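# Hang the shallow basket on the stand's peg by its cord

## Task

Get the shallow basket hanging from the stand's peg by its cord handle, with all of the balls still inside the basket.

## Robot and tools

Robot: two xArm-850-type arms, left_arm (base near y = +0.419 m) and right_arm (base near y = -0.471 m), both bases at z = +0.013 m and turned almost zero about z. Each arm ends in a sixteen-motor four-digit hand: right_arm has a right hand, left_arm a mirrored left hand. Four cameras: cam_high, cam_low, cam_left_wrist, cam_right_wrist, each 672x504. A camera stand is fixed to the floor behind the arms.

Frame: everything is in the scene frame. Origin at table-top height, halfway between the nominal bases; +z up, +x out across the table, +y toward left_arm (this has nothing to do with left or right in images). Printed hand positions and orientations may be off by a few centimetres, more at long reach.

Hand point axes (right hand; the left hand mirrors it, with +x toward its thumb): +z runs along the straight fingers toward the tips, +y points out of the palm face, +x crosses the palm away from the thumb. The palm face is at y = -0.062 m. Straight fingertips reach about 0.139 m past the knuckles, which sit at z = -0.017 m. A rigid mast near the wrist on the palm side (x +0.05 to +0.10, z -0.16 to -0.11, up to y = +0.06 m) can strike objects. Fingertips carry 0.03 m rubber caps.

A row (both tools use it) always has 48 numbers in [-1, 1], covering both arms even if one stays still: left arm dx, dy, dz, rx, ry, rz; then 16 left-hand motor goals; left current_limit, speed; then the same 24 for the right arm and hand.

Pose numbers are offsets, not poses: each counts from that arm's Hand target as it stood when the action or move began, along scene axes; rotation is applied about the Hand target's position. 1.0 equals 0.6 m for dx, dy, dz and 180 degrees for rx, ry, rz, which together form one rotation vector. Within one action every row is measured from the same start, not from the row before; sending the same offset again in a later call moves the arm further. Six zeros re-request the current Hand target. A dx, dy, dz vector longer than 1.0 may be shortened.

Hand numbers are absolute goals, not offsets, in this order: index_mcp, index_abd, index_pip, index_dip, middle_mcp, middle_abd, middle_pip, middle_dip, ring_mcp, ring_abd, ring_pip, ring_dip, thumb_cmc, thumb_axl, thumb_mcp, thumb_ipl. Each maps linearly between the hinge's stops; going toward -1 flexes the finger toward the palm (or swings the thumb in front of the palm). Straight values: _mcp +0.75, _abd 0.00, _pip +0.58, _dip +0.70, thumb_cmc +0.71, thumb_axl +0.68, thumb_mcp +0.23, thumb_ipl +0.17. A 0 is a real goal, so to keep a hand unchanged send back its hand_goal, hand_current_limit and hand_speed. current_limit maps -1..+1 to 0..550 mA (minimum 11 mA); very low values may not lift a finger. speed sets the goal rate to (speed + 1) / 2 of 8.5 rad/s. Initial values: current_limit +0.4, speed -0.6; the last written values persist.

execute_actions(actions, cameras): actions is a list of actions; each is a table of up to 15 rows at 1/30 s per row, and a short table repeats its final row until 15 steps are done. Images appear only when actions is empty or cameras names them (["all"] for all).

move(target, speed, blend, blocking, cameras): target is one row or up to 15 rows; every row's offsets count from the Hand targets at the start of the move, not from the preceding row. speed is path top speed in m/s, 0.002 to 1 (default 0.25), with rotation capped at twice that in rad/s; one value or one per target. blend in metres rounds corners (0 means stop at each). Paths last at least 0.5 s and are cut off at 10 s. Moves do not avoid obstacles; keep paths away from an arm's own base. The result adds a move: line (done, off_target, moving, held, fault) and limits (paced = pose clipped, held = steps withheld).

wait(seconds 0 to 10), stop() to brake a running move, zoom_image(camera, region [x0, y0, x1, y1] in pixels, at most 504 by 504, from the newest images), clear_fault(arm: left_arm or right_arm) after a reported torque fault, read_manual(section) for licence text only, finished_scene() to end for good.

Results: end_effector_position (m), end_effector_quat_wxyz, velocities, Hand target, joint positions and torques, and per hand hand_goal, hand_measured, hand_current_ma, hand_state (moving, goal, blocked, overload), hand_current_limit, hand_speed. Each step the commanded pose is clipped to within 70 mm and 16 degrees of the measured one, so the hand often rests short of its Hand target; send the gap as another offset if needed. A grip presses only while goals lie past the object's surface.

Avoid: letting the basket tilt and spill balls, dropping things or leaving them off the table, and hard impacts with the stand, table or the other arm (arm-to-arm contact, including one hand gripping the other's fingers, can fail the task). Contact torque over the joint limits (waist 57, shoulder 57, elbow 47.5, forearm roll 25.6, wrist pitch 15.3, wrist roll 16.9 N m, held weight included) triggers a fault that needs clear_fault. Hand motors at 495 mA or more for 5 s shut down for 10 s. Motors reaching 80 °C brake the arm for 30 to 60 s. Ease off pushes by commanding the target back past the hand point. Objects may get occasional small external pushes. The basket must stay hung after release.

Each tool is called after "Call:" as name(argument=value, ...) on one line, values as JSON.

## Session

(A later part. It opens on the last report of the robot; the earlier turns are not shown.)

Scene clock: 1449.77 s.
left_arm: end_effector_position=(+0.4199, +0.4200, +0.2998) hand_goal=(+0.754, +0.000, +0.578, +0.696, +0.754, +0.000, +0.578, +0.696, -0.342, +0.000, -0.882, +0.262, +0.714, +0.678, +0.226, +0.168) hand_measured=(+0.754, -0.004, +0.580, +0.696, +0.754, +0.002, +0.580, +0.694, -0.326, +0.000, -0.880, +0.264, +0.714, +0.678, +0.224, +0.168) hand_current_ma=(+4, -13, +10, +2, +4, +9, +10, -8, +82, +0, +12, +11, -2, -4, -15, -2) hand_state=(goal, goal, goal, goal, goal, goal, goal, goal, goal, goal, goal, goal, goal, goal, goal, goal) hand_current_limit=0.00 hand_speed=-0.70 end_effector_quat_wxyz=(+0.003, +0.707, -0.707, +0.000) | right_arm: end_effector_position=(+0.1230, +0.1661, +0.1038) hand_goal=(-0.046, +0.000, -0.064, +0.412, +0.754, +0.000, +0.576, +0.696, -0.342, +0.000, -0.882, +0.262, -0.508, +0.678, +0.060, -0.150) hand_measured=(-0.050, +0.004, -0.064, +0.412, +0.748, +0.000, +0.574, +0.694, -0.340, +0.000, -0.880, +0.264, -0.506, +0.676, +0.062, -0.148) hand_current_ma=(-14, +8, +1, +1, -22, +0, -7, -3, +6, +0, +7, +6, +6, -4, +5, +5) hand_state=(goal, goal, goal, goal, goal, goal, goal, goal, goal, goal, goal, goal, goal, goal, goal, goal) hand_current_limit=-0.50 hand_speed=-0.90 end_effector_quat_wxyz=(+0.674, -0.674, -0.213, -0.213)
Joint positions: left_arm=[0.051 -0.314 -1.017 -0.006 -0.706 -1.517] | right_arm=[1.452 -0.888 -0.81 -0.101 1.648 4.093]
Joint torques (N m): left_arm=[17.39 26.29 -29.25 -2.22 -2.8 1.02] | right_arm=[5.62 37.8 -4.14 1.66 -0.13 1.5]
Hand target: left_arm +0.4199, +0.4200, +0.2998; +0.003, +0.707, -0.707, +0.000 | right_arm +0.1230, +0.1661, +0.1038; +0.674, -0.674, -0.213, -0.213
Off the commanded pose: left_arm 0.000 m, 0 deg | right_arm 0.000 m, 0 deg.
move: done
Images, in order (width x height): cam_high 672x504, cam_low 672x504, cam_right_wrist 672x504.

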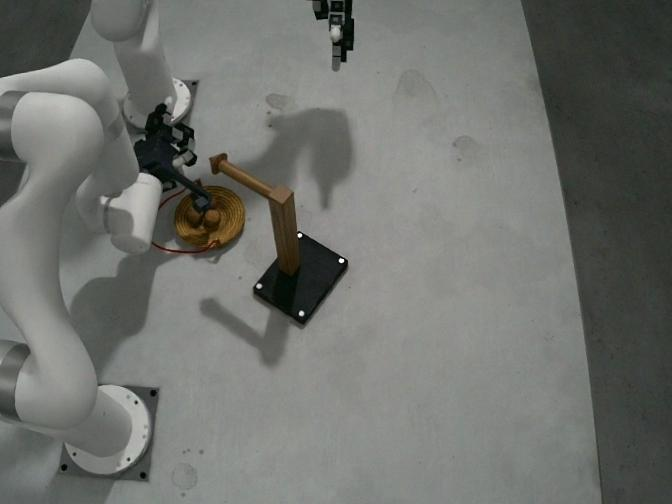

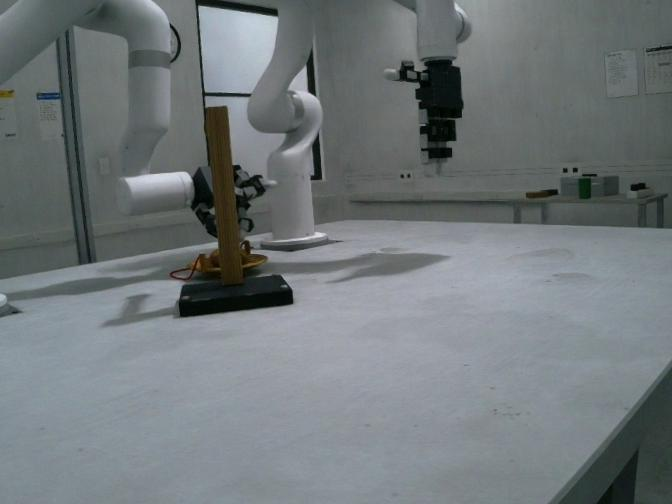

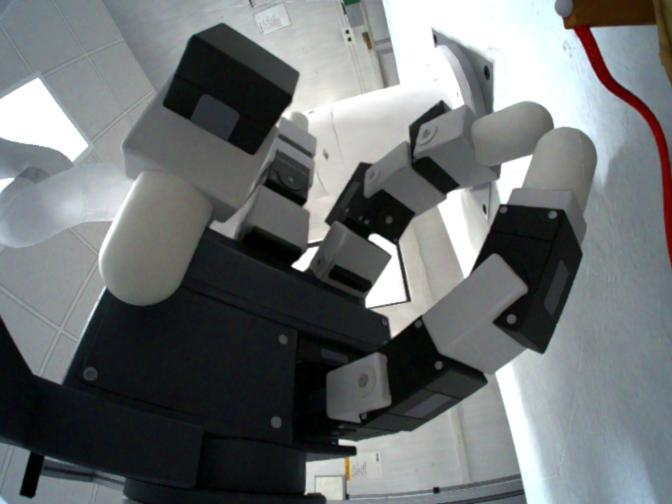

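Call:
move(target=[[0,0,0,0,0,0, 0.754,0,0.577,0.696, 0.754,0,0.577,0.696, -0.342,0,-0.883,0.261, 0.714,0.678,0.226,0.168, 0.0,-0.7, 0,0,0.025,0,0,0, 0.0685,0,-0.08,0.406, 0.754,0,0.576,0.696, -0.342,0,-0.882,0.262, -0.509,0.678,0.135,-0.157, -0.2,-0.8],[0,0,0,0,0,0, 0.754,0,0.577,0.696, 0.754,0,0.577,0.696, -0.342,0,-0.883,0.261, 0.714,0.678,0.226,0.168, 0.0,-0.7, 0.01,0.029,0.025,0,0,0, 0.0685,0,-0.08,0.406, 0.754,0,0.576,0.696, -0.342,0,-0.882,0.262, -0.509,0.678,0.135,-0.157, -0.2,-0.8],[0,0,0,0,0,0, 0.754,0,0.577,0.696, 0.754,0,0.577,0.696, -0.342,0,-0.883,0.261, 0.714,0.678,0.226,0.168, 0.0,-0.7, 0.01,0.029,-0.017,0,0,0, 0.0685,0,-0.08,0.406, 0.754,0,0.576,0.696, -0.342,0,-0.882,0.262, -0.509,0.678,0.135,-0.157, -0.2,-0.8]], speed=0.06, blend=[0.003,0.003,0], cameras=["cam_high","cam_low","cam_right_wrist"])

Call:
zoom_image(camera="cam_low", region=[160, 200, 280, 300])

Call:
zoom_image(camera="cam_right_wrist", region=[440, 0, 672, 200])

Scene clock: 1533.40 s.
left_arm: end_effector_position=(+0.4199, +0.4200, +0.2998) hand_goal=(+0.754, +0.000, +0.578, +0.696, +0.754, +0.000, +0.578, +0.696, -0.342, +0.000, -0.882, +0.262, +0.714, +0.678, +0.226, +0.168) hand_measured=(+0.754, -0.004, +0.580, +0.696, +0.754, +0.002, +0.580, +0.694, -0.326, +0.000, -0.880, +0.264, +0.714, +0.678, +0.224, +0.168) hand_current_ma=(+4, -13, +10, +2, +4, +9, +10, -8, +82, +0, +12, +11, -2, -4, -15, -2) hand_state=(goal, goal, goal, goal, goal, goal, goal, goal, goal, goal, goal, goal, goal, goal, goal, goal) hand_current_limit=0.00 hand_speed=-0.70 end_effector_quat_wxyz=(+0.003, +0.707, -0.707, +0.000) | right_arm: end_effector_position=(+0.1290, +0.1835, +0.0936) hand_goal=(+0.068, +0.000, -0.080, +0.406, +0.754, +0.000, +0.576, +0.696, -0.342, +0.000, -0.882, +0.262, -0.508, +0.678, +0.136, -0.156) hand_measured=(+0.058, +0.004, -0.078, +0.408, +0.748, +0.000, +0.574, +0.694, -0.340, +0.000, -0.880, +0.264, -0.506, +0.676, +0.134, -0.154) hand_current_ma=(-34, +8, +8, +8, -22, +0, -7, -3, +6, +0, +7, +6, +6, -4, -4, +11) hand_state=(goal, goal, goal, goal, goal, goal, goal, goal, goal, goal, goal, goal, goal, goal, goal, goal) hand_current_limit=-0.20 hand_speed=-0.80 end_effector_quat_wxyz=(+0.674, -0.674, -0.213, -0.213)
Joint positions: left_arm=[0.051 -0.314 -1.017 -0.006 -0.706 -1.517] | right_arm=[1.442 -0.928 -0.869 -0.11 1.63 4.095]
Joint torques (N m): left_arm=[13.8 27.62 -29.74 -2.15 -2.61 0.89] | right_arm=[-7.15 24.87 -18.56 -0.66 3.65 -1.84]
Hand target: left_arm +0.4199, +0.4200, +0.2998; +0.003, +0.707, -0.707, +0.000 | right_arm +0.1290, +0.1835, +0.0936; +0.674, -0.674, -0.213, -0.213
Off the commanded pose: left_arm 0.000 m, 0 deg | right_arm 0.000 m, 0 deg.
move: done
Images, in order (width x height): cam_high 672x504, cam_low 672x504, cam_right_wrist 672x504.

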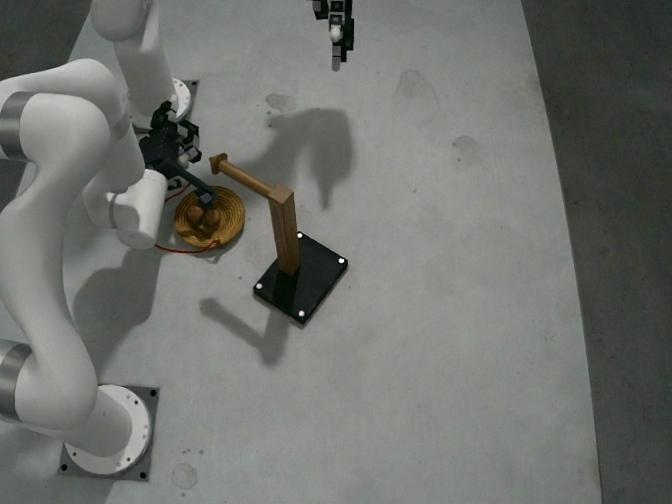

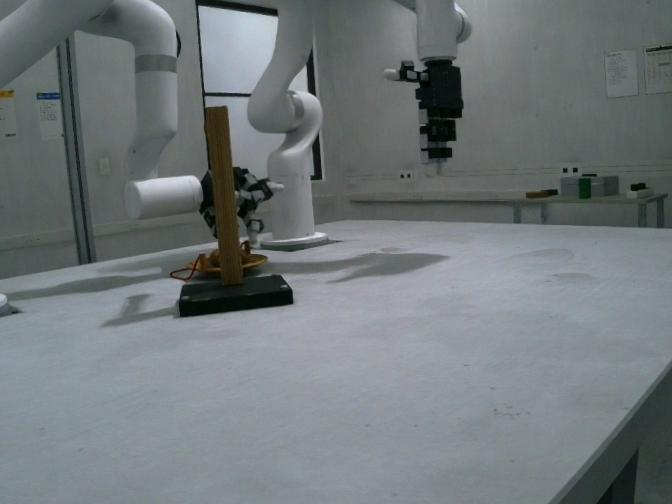

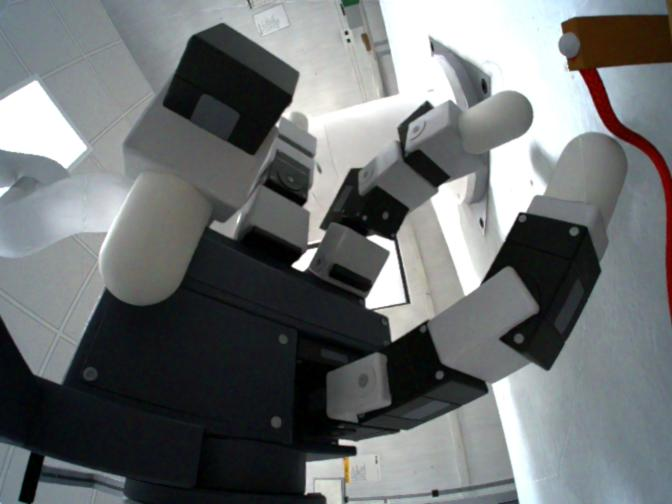

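Scaled by 4.200 from the camera's 672x504 image, which has a finer 960x720 frame.

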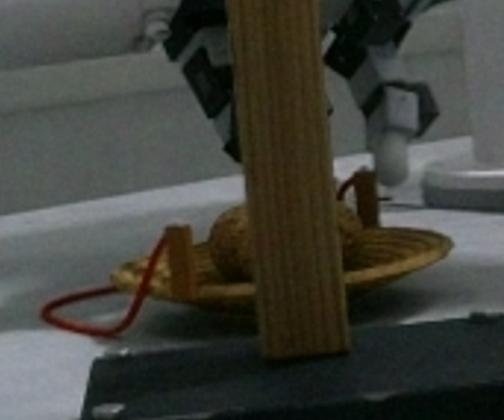

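Scaled by 2.172 from the camera's 672x504 image, which has a finer 960x720 frame.

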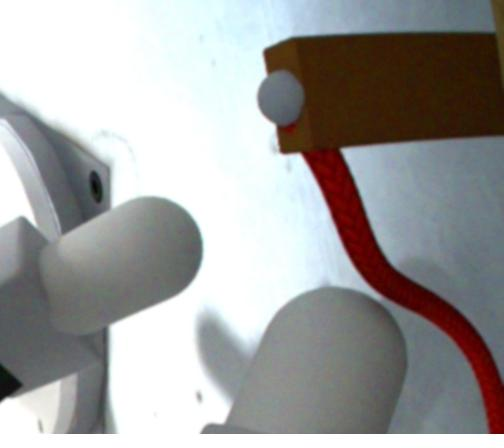

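Call:
move(target=[[0,0,0,0,0,0, 0.754,0,0.577,0.696, 0.754,0,0.577,0.696, -0.342,0,-0.883,0.261, 0.714,0.678,0.226,0.168, 0.0,-0.7, -0.03,-0.02,0.11,0,0,0, 0.0685,0,-0.08,0.406, 0.754,0,0.576,0.696, -0.342,0,-0.882,0.262, -0.509,0.678,0.135,-0.157, -0.2,-0.8],[0,0,0,0,0,0, 0.754,0,0.577,0.696, 0.754,0,0.577,0.696, -0.342,0,-0.883,0.261, 0.714,0.678,0.226,0.168, 0.0,-0.7, -0.03,-0.45,0.37,0,-0.8056,0, 0.0685,0,-0.08,0.406, 0.754,0,0.576,0.696, -0.342,0,-0.882,0.262, -0.509,0.678,0.135,-0.157, -0.2,-0.8],[0,0,0,0,0,0, 0.754,0,0.577,0.696, 0.754,0,0.577,0.696, -0.342,0,-0.883,0.261, 0.714,0.678,0.226,0.168, 0.0,-0.7, -0.03,-0.57,0.25,-0.0983,-0.7528,0.3119, 0.754,0,0.14,0.26, -0.342,0,-0.882,0.262, -0.342,0,-0.882,0.262, -0.509,0.678,0.135,-0.157, 0.2,-0.6]], speed=[0.1, 0.35, 0.35], blend=[0.02, 0.03, 0], cameras=["all"])

Scene clock: 1681.77 s.
left_arm: end_effector_position=(+0.4199, +0.4200, +0.2998) hand_goal=(+0.754, +0.000, +0.578, +0.696, +0.754, +0.000, +0.578, +0.696, -0.342, +0.000, -0.882, +0.262, +0.714, +0.678, +0.226, +0.168) hand_measured=(+0.754, -0.004, +0.580, +0.696, +0.754, +0.002, +0.580, +0.694, -0.326, +0.000, -0.880, +0.264, +0.714, +0.678, +0.224, +0.168) hand_current_ma=(+4, -13, +10, +2, +4, +9, +10, -8, +82, +0, +12, +11, -2, -4, -15, -2) hand_state=(goal, goal, goal, goal, goal, goal, goal, goal, goal, goal, goal, goal, goal, goal, goal, goal) hand_current_limit=0.00 hand_speed=-0.70 end_effector_quat_wxyz=(+0.003, +0.707, -0.707, +0.000) | right_arm: end_effector_position=(+0.1108, +0.0020, +0.2620) hand_goal=(+0.068, +0.000, -0.080, +0.406, +0.754, +0.000, +0.576, +0.696, -0.342, +0.000, -0.882, +0.262, -0.508, +0.678, +0.136, -0.156) hand_measured=(+0.070, +0.004, -0.078, +0.408, +0.758, +0.002, +0.576, +0.694, -0.340, +0.000, -0.882, +0.264, -0.502, +0.676, +0.134, -0.154) hand_current_ma=(+4, +8, +7, +7, +13, +4, -2, -3, +5, +0, +2, +6, +22, -4, -4, +5) hand_state=(goal, goal, goal, goal, goal, goal, goal, goal, goal, goal, goal, goal, goal, goal, goal, goal) hand_current_limit=-0.20 hand_speed=-0.80 end_effector_quat_wxyz=(-0.297, +0.299, +0.642, +0.641)
Joint positions: left_arm=[0.051 -0.314 -1.017 -0.006 -0.706 -1.517] | right_arm=[1.632 -0.694 -0.365 0.088 1.897 2.468]
Joint torques (N m): left_arm=[15.86 27.1 -28.86 -2.44 -2.69 1.08] | right_arm=[5.56 30.5 -12.57 1.83 -0.05 1.4]
Hand target: left_arm +0.4199, +0.4200, +0.2998; +0.003, +0.707, -0.707, +0.000 | right_arm +0.1108, +0.0021, +0.2620; -0.297, +0.299, +0.642, +0.641 (not the last commanded pose)
Off the commanded pose: left_arm 0.000 m, 0 deg | right_arm 0.162 m, 66 deg.
move: held (right_arm; a check stopped the path); path passed 1 of 3 targets; target 3's new numbers were not sent; limits=held
pose unreachable (right arm): on one or more control steps of this call, first in action 0 (counted from 0), this arm could not follow its commanded pose, so it was not sent that pose on those steps. It may still have moved: this result reports where it is.
cause: moving toward the commanded pose would bring two parts of the arm too close to each other (joints 5 (wrist pitch) and 6 (wrist roll) lie between them).

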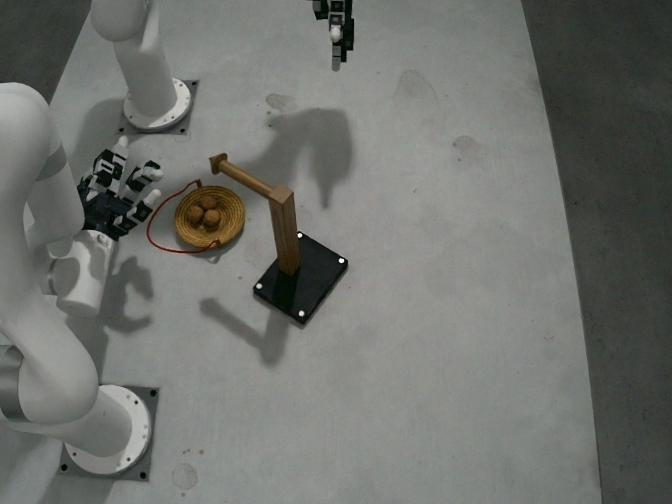

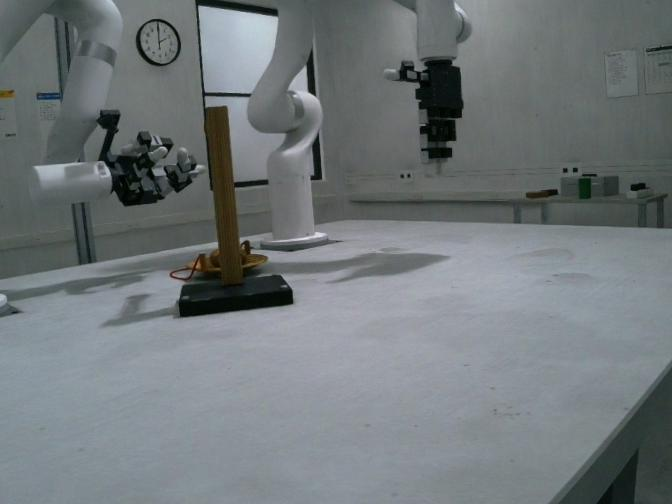

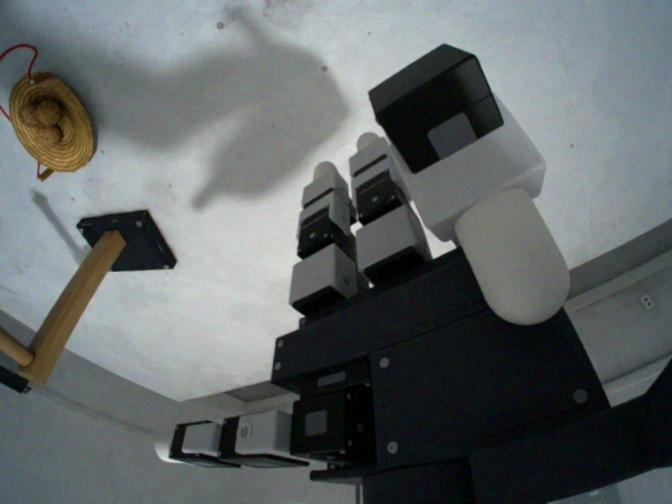

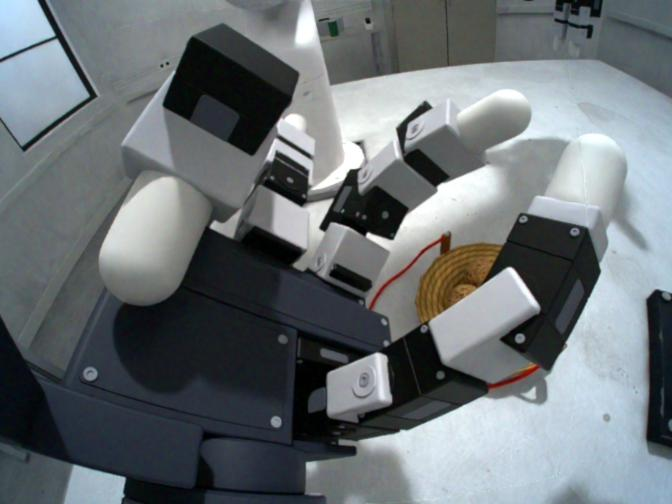

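Call:
zoom_image(camera="cam_high", region=[130, 140, 310, 275])

Call:
zoom_image(camera="cam_right_wrist", region=[340, 200, 620, 420])

Scaled by 2.800 from the camera's 672x504 image, which has a finer 960x720 frame.

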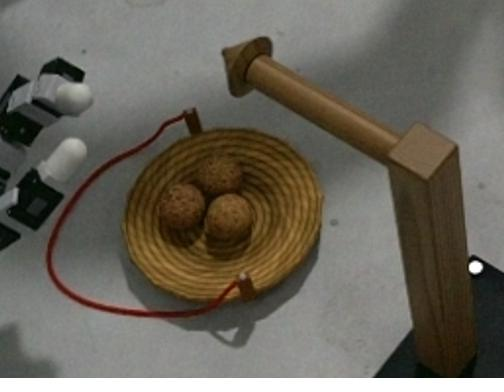

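Scaled by 1.800 from the camera's 672x504 image, which has a finer 960x720 frame.

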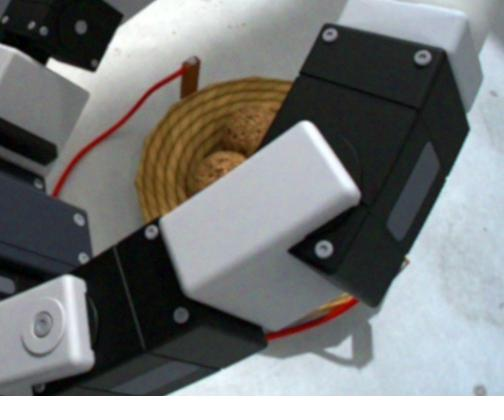

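Call:
move(target=[[0,0,0,0,0,0, 0.754,0,0.577,0.696, 0.754,0,0.577,0.696, -0.342,0,-0.883,0.261, 0.714,0.678,0.226,0.168, 0.0,-0.7, -0.0097,0.2632,-0.17,0,0.528,0, 0.0685,0,-0.08,0.406, 0.754,0,0.576,0.696, -0.342,0,-0.882,0.262, -0.509,0.678,0.135,-0.157, -0.2,-0.8],[0,0,0,0,0,0, 0.754,0,0.577,0.696, 0.754,0,0.577,0.696, -0.342,0,-0.883,0.261, 0.714,0.678,0.226,0.168, 0.0,-0.7, 0.0303,0.3023,-0.2807,0,0.528,0, 0.0685,0,-0.08,0.406, 0.754,0,0.576,0.696, -0.342,0,-0.882,0.262, -0.509,0.678,0.135,-0.157, -0.2,-0.8]], speed=[0.35, 0.1], blend=[0.02, 0], cameras=["cam_high","cam_right_wrist"])

Call:
zoom_image(camera="cam_right_wrist", region=[440, 0, 672, 200])

Call:
zoom_image(camera="cam_high", region=[130, 130, 290, 260])

Scene clock: 1761.33 s.
left_arm: end_effector_position=(+0.4199, +0.4200, +0.2998) hand_goal=(+0.754, +0.000, +0.578, +0.696, +0.754, +0.000, +0.578, +0.696, -0.342, +0.000, -0.882, +0.262, +0.714, +0.678, +0.226, +0.168) hand_measured=(+0.754, -0.004, +0.580, +0.696, +0.754, +0.002, +0.580, +0.694, -0.326, +0.000, -0.880, +0.264, +0.714, +0.678, +0.224, +0.168) hand_current_ma=(+4, -13, +10, +2, +4, +9, +10, -8, +82, +0, +12, +11, -2, -4, -15, -2) hand_state=(goal, goal, goal, goal, goal, goal, goal, goal, goal, goal, goal, goal, goal, goal, goal, goal) hand_current_limit=0.00 hand_speed=-0.70 end_effector_quat_wxyz=(+0.003, +0.707, -0.707, +0.000) | right_arm: end_effector_position=(+0.1289, +0.1834, +0.0936) hand_goal=(+0.068, +0.000, -0.080, +0.406, +0.754, +0.000, +0.576, +0.696, -0.342, +0.000, -0.882, +0.262, -0.508, +0.678, +0.136, -0.156) hand_measured=(+0.066, +0.004, -0.078, +0.408, +0.748, +0.002, +0.576, +0.694, -0.340, +0.000, -0.882, +0.264, -0.502, +0.676, +0.134, -0.154) hand_current_ma=(-6, +8, +7, +7, -21, +4, -2, -3, +5, +0, +2, +6, +23, -4, -4, +5) hand_state=(goal, goal, goal, goal, goal, goal, goal, goal, goal, goal, goal, goal, goal, goal, goal, goal) hand_current_limit=-0.20 hand_speed=-0.80 end_effector_quat_wxyz=(+0.674, -0.675, -0.214, -0.213)
Joint positions: left_arm=[0.051 -0.314 -1.017 -0.006 -0.706 -1.517] | right_arm=[1.442 -0.927 -0.869 -0.111 1.627 4.092]
Joint torques (N m): left_arm=[15.95 25.9 -29.99 -1.93 -2.72 1.02] | right_arm=[-7.25 24.62 -18.76 -0.89 3.63 -1.86]
Hand target: left_arm +0.4199, +0.4200, +0.2998; +0.003, +0.707, -0.707, +0.000 | right_arm +0.1289, +0.1834, +0.0936; +0.674, -0.675, -0.214, -0.213
Off the commanded pose: left_arm 0.000 m, 0 deg | right_arm 0.000 m, 0 deg.
move: done
Images, in order (width x height): cam_high 672x504, cam_right_wrist 672x504.

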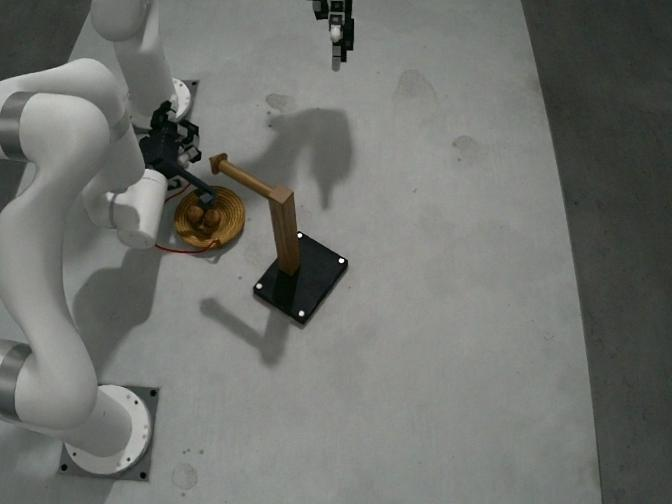

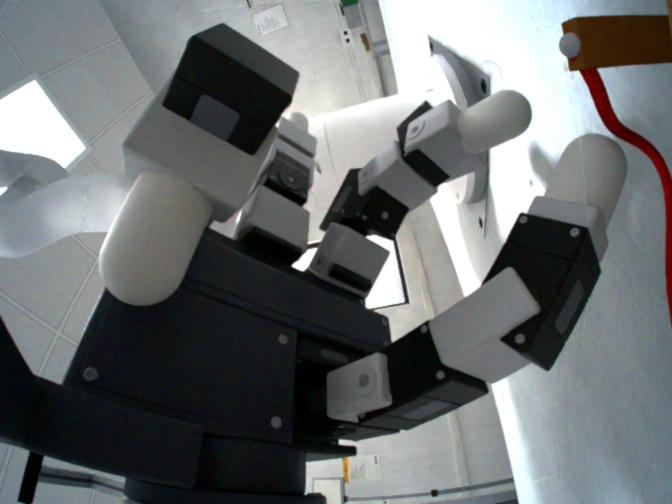

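Scaled by 2.172 from the camera's 672x504 image, which has a finer 960x720 frame.

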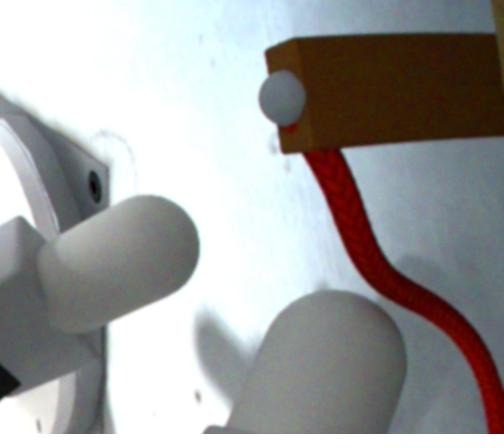

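Scaled by 3.150 from the camera's 672x504 image, which has a finer 960x720 frame.

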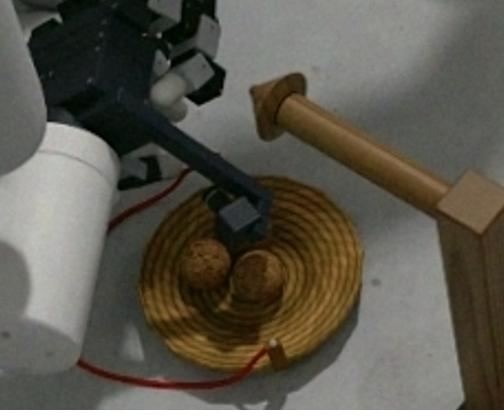

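Call:
move(target=[0,0,0,0,0,0, 0.754,0,0.577,0.696, 0.754,0,0.577,0.696, -0.342,0,-0.883,0.261, 0.714,0.678,0.226,0.168, 0.0,-0.7, -0.0187,0,-0.0033,0,-0.0833,0, 0.0685,0,-0.08,0.406, 0.754,0,0.576,0.696, -0.342,0,-0.882,0.262, -0.509,0.678,0.135,-0.157, -0.2,-0.8], speed=0.12, cameras=["cam_right_wrist"])

Call:
zoom_image(camera="cam_right_wrist", region=[440, 0, 672, 200])

Call:
move(target=[0,0,0,0,0,0, 0.754,0,0.577,0.696, 0.754,0,0.577,0.696, -0.342,0,-0.883,0.261, 0.714,0.678,0.226,0.168, 0.0,-0.7, 0.0217,0.0242,0.0167,0,0,0, 0.0685,0,-0.08,0.406, 0.754,0,0.576,0.696, -0.342,0,-0.882,0.262, -0.509,0.678,0.135,-0.157, -0.2,-0.8], speed=0.12, cameras=["cam_right_wrist"])

Call:
zoom_image(camera="cam_right_wrist", region=[440, 0, 672, 200])

Scene clock: 1797.80 s.
left_arm: end_effector_position=(+0.4199, +0.4200, +0.2998) hand_goal=(+0.754, +0.000, +0.578, +0.696, +0.754, +0.000, +0.578, +0.696, -0.342, +0.000, -0.882, +0.262, +0.714, +0.678, +0.226, +0.168) hand_measured=(+0.754, -0.004, +0.580, +0.696, +0.754, +0.002, +0.580, +0.694, -0.326, +0.000, -0.880, +0.264, +0.714, +0.678, +0.224, +0.168) hand_current_ma=(+4, -13, +10, +2, +4, +9, +10, -8, +82, +0, +12, +11, -2, -4, -15, -2) hand_state=(goal, goal, goal, goal, goal, goal, goal, goal, goal, goal, goal, goal, goal, goal, goal, goal) hand_current_limit=0.00 hand_speed=-0.70 end_effector_quat_wxyz=(+0.003, +0.707, -0.707, +0.000) | right_arm: end_effector_position=(+0.1177, +0.1834, +0.0916) hand_goal=(+0.068, +0.000, -0.080, +0.406, +0.754, +0.000, +0.576, +0.696, -0.342, +0.000, -0.882, +0.262, -0.508, +0.678, +0.136, -0.156) hand_measured=(+0.066, +0.004, -0.078, +0.408, +0.748, +0.002, +0.576, +0.694, -0.340, +0.000, -0.882, +0.264, -0.502, +0.676, +0.134, -0.154) hand_current_ma=(-6, +8, +7, +7, -21, +4, -2, -3, +5, +0, +2, +6, +23, -4, -4, +5) hand_state=(goal, goal, goal, goal, goal, goal, goal, goal, goal, goal, goal, goal, goal, goal, goal, goal) hand_current_limit=-0.20 hand_speed=-0.80 end_effector_quat_wxyz=(+0.640, -0.641, -0.300, -0.299)
Joint positions: left_arm=[0.051 -0.314 -1.017 -0.006 -0.706 -1.517] | right_arm=[1.514 -0.959 -0.879 -0.038 1.648 3.834]
Joint torques (N m): left_arm=[15.82 25.9 -29.38 -2.59 -2.61 0.9] | right_arm=[5.87 24.32 -18.15 2.1 3.59 -1.95]
Hand target: left_arm +0.4199, +0.4200, +0.2998; +0.003, +0.707, -0.707, +0.000 | right_arm +0.1177, +0.1834, +0.0916; +0.640, -0.641, -0.300, -0.299
Off the commanded pose: left_arm 0.000 m, 0 deg | right_arm 0.000 m, 0 deg.
move: done
Images, in order (width x height): cam_right_wrist 672x504.

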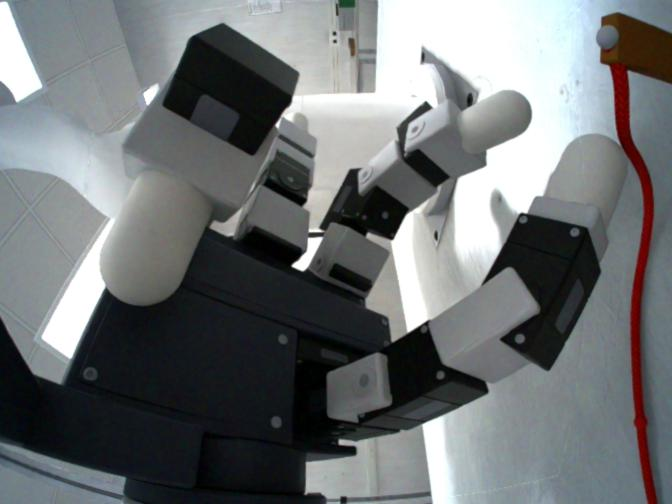

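Scaled by 2.172 from the camera's 672x504 image, which has a finer 960x720 frame.

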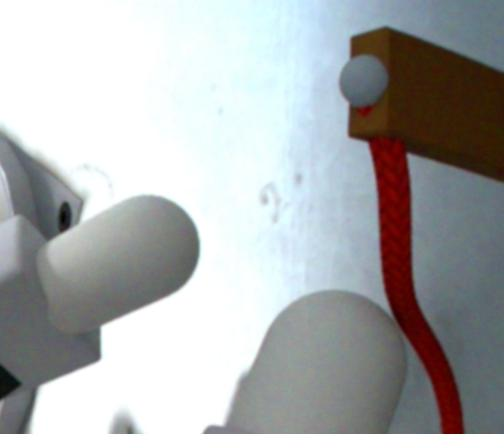

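Scene clock: 1798.57 s.
left_arm: end_effector_position=(+0.4199, +0.4200, +0.2998) hand_goal=(+0.754, +0.000, +0.578, +0.696, +0.754, +0.000, +0.578, +0.696, -0.342, +0.000, -0.882, +0.262, +0.714, +0.678, +0.226, +0.168) hand_measured=(+0.754, -0.004, +0.580, +0.696, +0.754, +0.002, +0.580, +0.694, -0.326, +0.000, -0.880, +0.264, +0.714, +0.678, +0.224, +0.168) hand_current_ma=(+4, -13, +10, +2, +4, +9, +10, -8, +82, +0, +12, +11, -2, -4, -15, -2) hand_state=(goal, goal, goal, goal, goal, goal, goal, goal, goal, goal, goal, goal, goal, goal, goal, goal) hand_current_limit=0.00 hand_speed=-0.70 end_effector_quat_wxyz=(+0.003, +0.707, -0.707, +0.000) | right_arm: end_effector_position=(+0.1307, +0.1979, +0.1017) hand_goal=(+0.068, +0.000, -0.080, +0.406, +0.754, +0.000, +0.576, +0.696, -0.342, +0.000, -0.882, +0.262, -0.508, +0.678, +0.136, -0.156) hand_measured=(+0.066, +0.004, -0.078, +0.408, +0.748, +0.002, +0.576, +0.694, -0.340, +0.000, -0.882, +0.264, -0.502, +0.676, +0.134, -0.154) hand_current_ma=(-6, +8, +7, +7, -21, +4, -2, -3, +5, +0, +2, +6, +23, -4, -4, +5) hand_state=(goal, goal, goal, goal, goal, goal, goal, goal, goal, goal, goal, goal, goal, goal, goal, goal) hand_current_limit=-0.20 hand_speed=-0.80 end_effector_quat_wxyz=(+0.640, -0.641, -0.301, -0.299)
Joint positions: left_arm=[0.051 -0.314 -1.017 -0.006 -0.706 -1.517] | right_arm=[1.487 -0.944 -0.907 -0.066 1.606 3.834]
Joint torques (N m): left_arm=[14.34 27.16 -29.28 -1.97 -2.7 0.97] | right_arm=[-7.63 39.48 -20.07 -1.16 -0.16 1.56]
Hand target: left_arm +0.4199, +0.4200, +0.2998; +0.003, +0.707, -0.707, +0.000 | right_arm +0.1307, +0.1980, +0.1017; +0.640, -0.641, -0.300, -0.299
Off the commanded pose: left_arm 0.000 m, 0 deg | right_arm 0.000 m, 0 deg.
move: done
Images, in order (width x height): cam_right_wrist 672x504.

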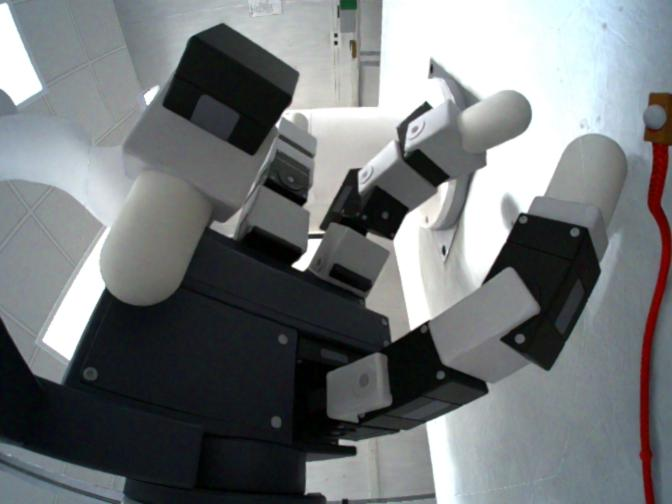

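Scaled by 2.172 from the camera's 672x504 image, which has a finer 960x720 frame.

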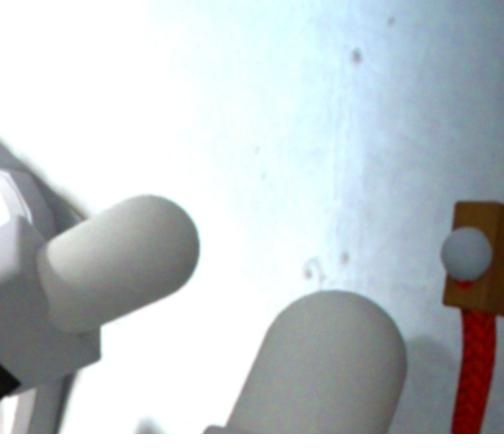

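Call:
move(target=[0,0,0,0,0,0, 0.754,0,0.577,0.696, 0.754,0,0.577,0.696, -0.342,0,-0.883,0.261, 0.714,0.678,0.226,0.168, 0.0,-0.7, -0.0362,-0.05,-0.0195,0,0,0, 0.0685,0,-0.08,0.406, 0.754,0,0.576,0.696, -0.342,0,-0.882,0.262, -0.509,0.678,0.135,-0.157, -0.2,-0.8], speed=0.12, cameras=["cam_right_wrist"])

Call:
zoom_image(camera="cam_right_wrist", region=[440, 0, 672, 200])

Scene clock: 1826.17 s.
left_arm: end_effector_position=(+0.4199, +0.4200, +0.2998) hand_goal=(+0.754, +0.000, +0.578, +0.696, +0.754, +0.000, +0.578, +0.696, -0.342, +0.000, -0.882, +0.262, +0.714, +0.678, +0.226, +0.168) hand_measured=(+0.754, -0.004, +0.580, +0.696, +0.754, +0.002, +0.580, +0.694, -0.326, +0.000, -0.880, +0.264, +0.714, +0.678, +0.224, +0.168) hand_current_ma=(+4, -13, +10, +2, +4, +9, +10, -8, +82, +0, +12, +11, -2, -4, -15, -2) hand_state=(goal, goal, goal, goal, goal, goal, goal, goal, goal, goal, goal, goal, goal, goal, goal, goal) hand_current_limit=0.00 hand_speed=-0.70 end_effector_quat_wxyz=(+0.003, +0.707, -0.707, +0.000) | right_arm: end_effector_position=(+0.1090, +0.1680, +0.0900) hand_goal=(+0.068, +0.000, -0.080, +0.406, +0.754, +0.000, +0.576, +0.696, -0.342, +0.000, -0.882, +0.262, -0.508, +0.678, +0.136, -0.156) hand_measured=(+0.066, +0.004, -0.078, +0.408, +0.748, +0.002, +0.576, +0.694, -0.340, +0.000, -0.882, +0.264, -0.502, +0.676, +0.134, -0.154) hand_current_ma=(-6, +8, +7, +7, -21, +4, -2, -3, +5, +0, +2, +6, +23, -4, -4, +5) hand_state=(goal, goal, goal, goal, goal, goal, goal, goal, goal, goal, goal, goal, goal, goal, goal, goal) hand_current_limit=-0.20 hand_speed=-0.80 end_effector_quat_wxyz=(+0.640, -0.641, -0.300, -0.299)
Joint positions: left_arm=[0.051 -0.314 -1.017 -0.006 -0.706 -1.517] | right_arm=[1.534 -0.953 -0.84 -0.019 1.681 3.835]
Joint torques (N m): left_arm=[14.77 26.97 -28.97 -1.52 -2.66 0.86] | right_arm=[5.05 24.38 -3.42 2.05 3.62 1.48]
Hand target: left_arm +0.4199, +0.4200, +0.2998; +0.003, +0.707, -0.707, +0.000 | right_arm +0.1090, +0.1680, +0.0900; +0.640, -0.641, -0.300, -0.299
Off the commanded pose: left_arm 0.000 m, 0 deg | right_arm 0.000 m, 0 deg.
move: done
Images, in order (width x height): cam_right_wrist 672x504.

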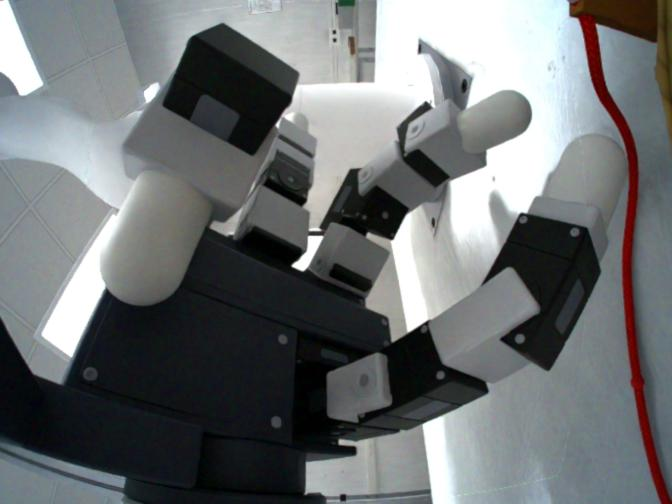

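Scaled by 2.172 from the camera's 672x504 image, which has a finer 960x720 frame.

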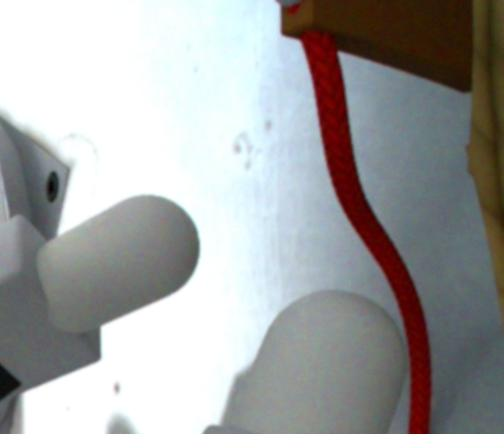

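Call:
move(target=[0,0,0,0,0,0, 0.754,0,0.577,0.696, 0.754,0,0.577,0.696, -0.342,0,-0.883,0.261, 0.714,0.678,0.226,0.168, 0.0,-0.7, 0.0166,0.003,-0.0139,0,0,0, 0.0685,0,-0.08,0.406, 0.754,0,0.576,0.696, -0.342,0,-0.882,0.262, -0.509,0.678,0.135,-0.157, -0.2,-0.8], speed=0.08, cameras=["cam_right_wrist","cam_high"])

Call:
zoom_image(camera="cam_right_wrist", region=[440, 0, 672, 200])

Call:
zoom_image(camera="cam_high", region=[140, 150, 240, 230])

Scene clock: 1840.30 s.
left_arm: end_effector_position=(+0.4199, +0.4200, +0.2998) hand_goal=(+0.754, +0.000, +0.578, +0.696, +0.754, +0.000, +0.578, +0.696, -0.342, +0.000, -0.882, +0.262, +0.714, +0.678, +0.226, +0.168) hand_measured=(+0.754, -0.004, +0.580, +0.696, +0.754, +0.002, +0.580, +0.694, -0.326, +0.000, -0.880, +0.264, +0.714, +0.678, +0.224, +0.168) hand_current_ma=(+4, -13, +10, +2, +4, +9, +10, -8, +82, +0, +12, +11, -2, -4, -15, -2) hand_state=(goal, goal, goal, goal, goal, goal, goal, goal, goal, goal, goal, goal, goal, goal, goal, goal) hand_current_limit=0.00 hand_speed=-0.70 end_effector_quat_wxyz=(+0.003, +0.707, -0.707, +0.000) | right_arm: end_effector_position=(+0.1190, +0.1698, +0.0816) hand_goal=(+0.068, +0.000, -0.080, +0.406, +0.754, +0.000, +0.576, +0.696, -0.342, +0.000, -0.882, +0.262, -0.508, +0.678, +0.136, -0.156) hand_measured=(+0.066, +0.004, -0.078, +0.408, +0.748, +0.002, +0.576, +0.694, -0.340, +0.000, -0.882, +0.264, -0.502, +0.676, +0.134, -0.154) hand_current_ma=(-6, +8, +7, +7, -21, +4, -2, -3, +5, +0, +2, +6, +23, -4, -4, +5) hand_state=(goal, goal, goal, goal, goal, goal, goal, goal, goal, goal, goal, goal, goal, goal, goal, goal) hand_current_limit=-0.20 hand_speed=-0.80 end_effector_quat_wxyz=(+0.640, -0.641, -0.300, -0.299)
Joint positions: left_arm=[0.051 -0.314 -1.017 -0.006 -0.706 -1.517] | right_arm=[1.51 -0.977 -0.857 -0.042 1.688 3.832]
Joint torques (N m): left_arm=[15.94 27.56 -28.84 -2.56 -2.59 0.96] | right_arm=[-7.48 23.81 -17.98 -1.21 3.64 -1.92]
Hand target: left_arm +0.4199, +0.4200, +0.2998; +0.003, +0.707, -0.707, +0.000 | right_arm +0.1190, +0.1698, +0.0816; +0.640, -0.641, -0.300, -0.299
Off the commanded pose: left_arm 0.000 m, 0 deg | right_arm 0.000 m, 0 deg.
move: done
Images, in order (width x height): cam_high 672x504, cam_right_wrist 672x504.

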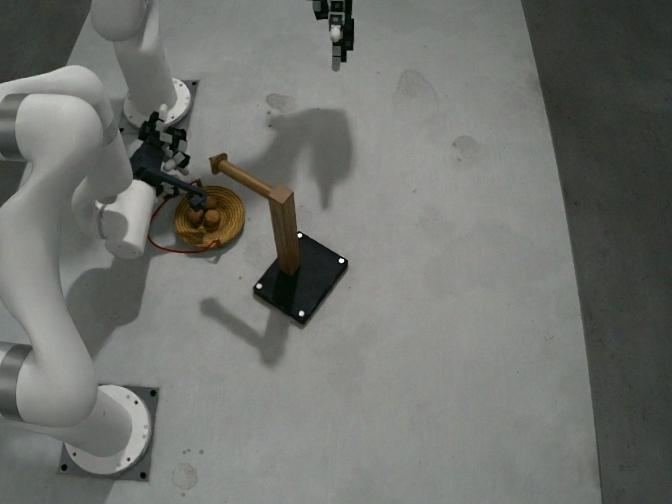

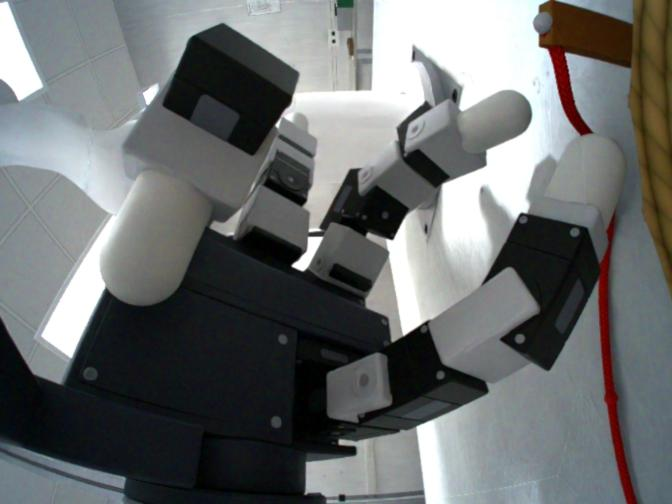

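Scaled by 2.172 from the camera's 672x504 image, which has a finer 960x720 frame.

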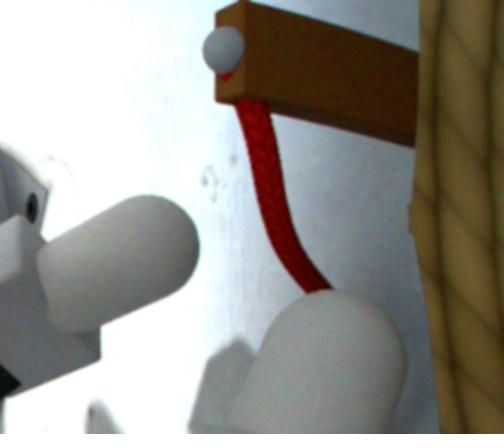

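Scaled by 5.040 from the camera's 672x504 image, which has a finer 960x720 frame.

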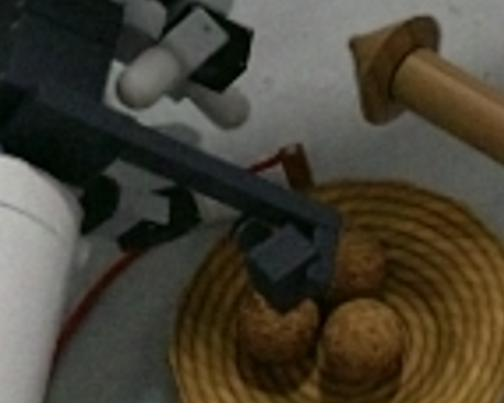

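Call:
move(target=[0,0,0,0,0,0, 0.754,0,0.577,0.696, 0.754,0,0.577,0.696, -0.342,0,-0.883,0.261, 0.714,0.678,0.226,0.168, 0.0,-0.7, 0.0172,-0.0067,-0.0145,0,0,0, 0.0685,0,-0.08,0.406, 0.754,0,0.576,0.696, -0.342,0,-0.882,0.262, -0.509,0.678,0.135,-0.157, -0.2,-0.8], speed=0.04, cameras=["cam_right_wrist"])

Call:
zoom_image(camera="cam_right_wrist", region=[440, 0, 672, 200])

Scene clock: 1856.87 s.
left_arm: end_effector_position=(+0.4199, +0.4200, +0.2998) hand_goal=(+0.754, +0.000, +0.578, +0.696, +0.754, +0.000, +0.578, +0.696, -0.342, +0.000, -0.882, +0.262, +0.714, +0.678, +0.226, +0.168) hand_measured=(+0.754, -0.004, +0.580, +0.696, +0.754, +0.002, +0.580, +0.694, -0.326, +0.000, -0.880, +0.264, +0.714, +0.678, +0.224, +0.168) hand_current_ma=(+4, -13, +10, +2, +4, +9, +10, -8, +82, +0, +12, +11, -2, -4, -15, -2) hand_state=(goal, goal, goal, goal, goal, goal, goal, goal, goal, goal, goal, goal, goal, goal, goal, goal) hand_current_limit=0.00 hand_speed=-0.70 end_effector_quat_wxyz=(+0.003, +0.707, -0.707, +0.000) | right_arm: end_effector_position=(+0.1293, +0.1658, +0.0729) hand_goal=(+0.068, +0.000, -0.080, +0.406, +0.754, +0.000, +0.576, +0.696, -0.342, +0.000, -0.882, +0.262, -0.508, +0.678, +0.136, -0.156) hand_measured=(+0.066, +0.004, -0.078, +0.408, +0.748, +0.002, +0.576, +0.694, -0.340, +0.000, -0.882, +0.264, -0.510, +0.676, +0.128, -0.160) hand_current_ma=(-6, +8, +7, +7, -21, +4, -2, -3, +5, +0, +2, +6, -8, -4, -39, -15) hand_state=(goal, goal, goal, goal, goal, goal, goal, goal, goal, goal, goal, goal, goal, goal, goal, goal) hand_current_limit=-0.20 hand_speed=-0.80 end_effector_quat_wxyz=(+0.640, -0.641, -0.300, -0.299)
Joint positions: left_arm=[0.051 -0.314 -1.017 -0.006 -0.706 -1.517] | right_arm=[1.485 -0.998 -0.86 -0.068 1.706 3.828]
Joint torques (N m): left_arm=[15.15 26.31 -29.84 -2.26 -2.67 0.91] | right_arm=[-8.06 22.96 -16.3 -0.63 3.4 -1.91]
Hand target: left_arm +0.4199, +0.4200, +0.2998; +0.003, +0.707, -0.707, +0.000 | right_arm +0.1293, +0.1657, +0.0729; +0.640, -0.641, -0.300, -0.299
Off the commanded pose: left_arm 0.000 m, 0 deg | right_arm 0.000 m, 0 deg.
move: done
Images, in order (width x height): cam_right_wrist 672x504.

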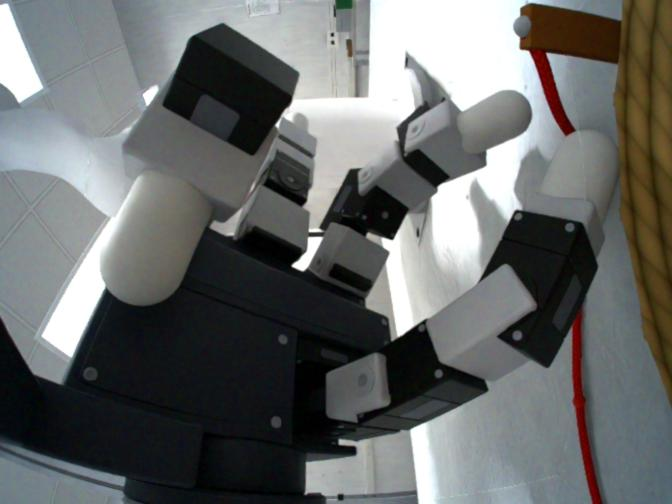

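Scaled by 2.172 from the camera's 672x504 image, which has a finer 960x720 frame.

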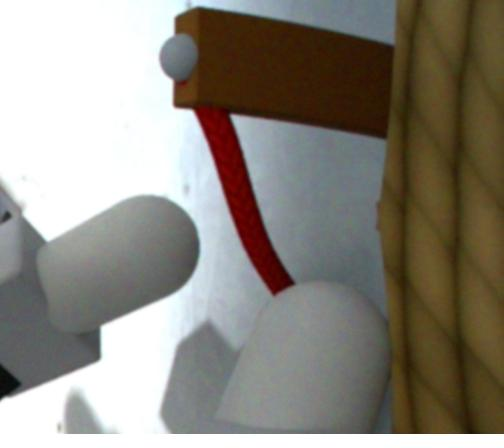

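Call:
wait(seconds=0.1, cameras=["cam_high"])

Call:
zoom_image(camera="cam_high", region=[140, 150, 260, 260])

Scene clock: 1904.83 s.
left_arm: end_effector_position=(+0.4199, +0.4200, +0.2998) hand_goal=(+0.754, +0.000, +0.578, +0.696, +0.754, +0.000, +0.578, +0.696, -0.342, +0.000, -0.882, +0.262, +0.714, +0.678, +0.226, +0.168) hand_measured=(+0.754, -0.004, +0.580, +0.696, +0.754, +0.002, +0.580, +0.694, -0.326, +0.000, -0.880, +0.264, +0.714, +0.678, +0.224, +0.168) hand_current_ma=(+4, -13, +10, +2, +4, +9, +10, -8, +82, +0, +12, +11, -2, -4, -15, -2) hand_state=(goal, goal, goal, goal, goal, goal, goal, goal, goal, goal, goal, goal, goal, goal, goal, goal) hand_current_limit=0.00 hand_speed=-0.70 end_effector_quat_wxyz=(+0.003, +0.707, -0.707, +0.000) | right_arm: end_effector_position=(+0.1293, +0.1657, +0.0729) hand_goal=(+0.068, +0.000, -0.080, +0.406, +0.754, +0.000, +0.576, +0.696, -0.342, +0.000, -0.882, +0.262, -0.508, +0.678, +0.136, -0.156) hand_measured=(+0.066, +0.004, -0.078, +0.408, +0.748, +0.002, +0.576, +0.694, -0.340, +0.000, -0.882, +0.264, -0.510, +0.676, +0.128, -0.160) hand_current_ma=(-6, +8, +7, +7, -21, +4, -2, -3, +5, +0, +2, +6, -8, -4, -39, -15) hand_state=(goal, goal, goal, goal, goal, goal, goal, goal, goal, goal, goal, goal, goal, goal, goal, goal) hand_current_limit=-0.20 hand_speed=-0.80 end_effector_quat_wxyz=(+0.640, -0.641, -0.300, -0.299)
Joint positions: left_arm=[0.051 -0.314 -1.017 -0.006 -0.706 -1.517] | right_arm=[1.485 -0.998 -0.86 -0.068 1.706 3.828]
Joint torques (N m): left_arm=[16.15 27.52 -28.98 -1.92 -2.56 0.96] | right_arm=[-7.6 22.74 -15.91 -0.75 3.34 -1.91]
Hand target: left_arm +0.4199, +0.4200, +0.2998; +0.003, +0.707, -0.707, +0.000 | right_arm +0.1293, +0.1657, +0.0729; +0.640, -0.641, -0.300, -0.299
Off the commanded pose: left_arm 0.000 m, 0 deg | right_arm 0.000 m, 0 deg.
wait: 0.10 s; at rest from the start
Images, in order (width x height): cam_high 672x504.

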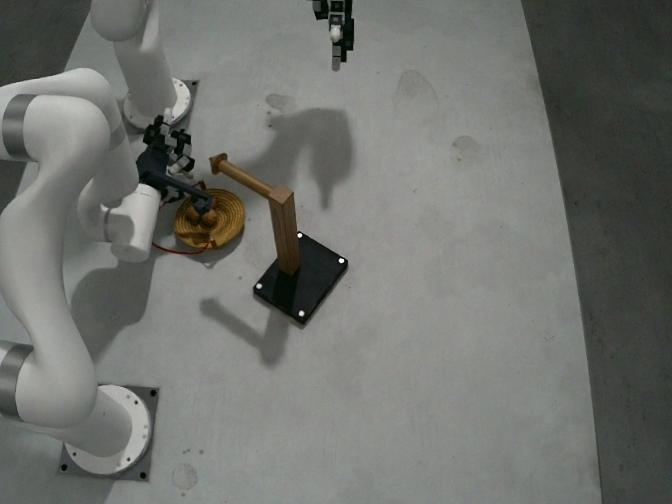

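Scaled by 4.200 from the camera's 672x504 image, which has a finer 960x720 frame.

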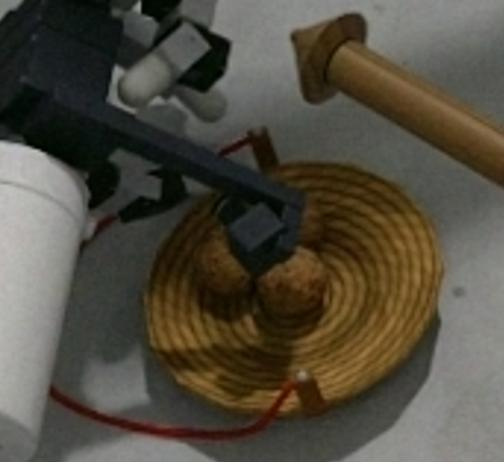

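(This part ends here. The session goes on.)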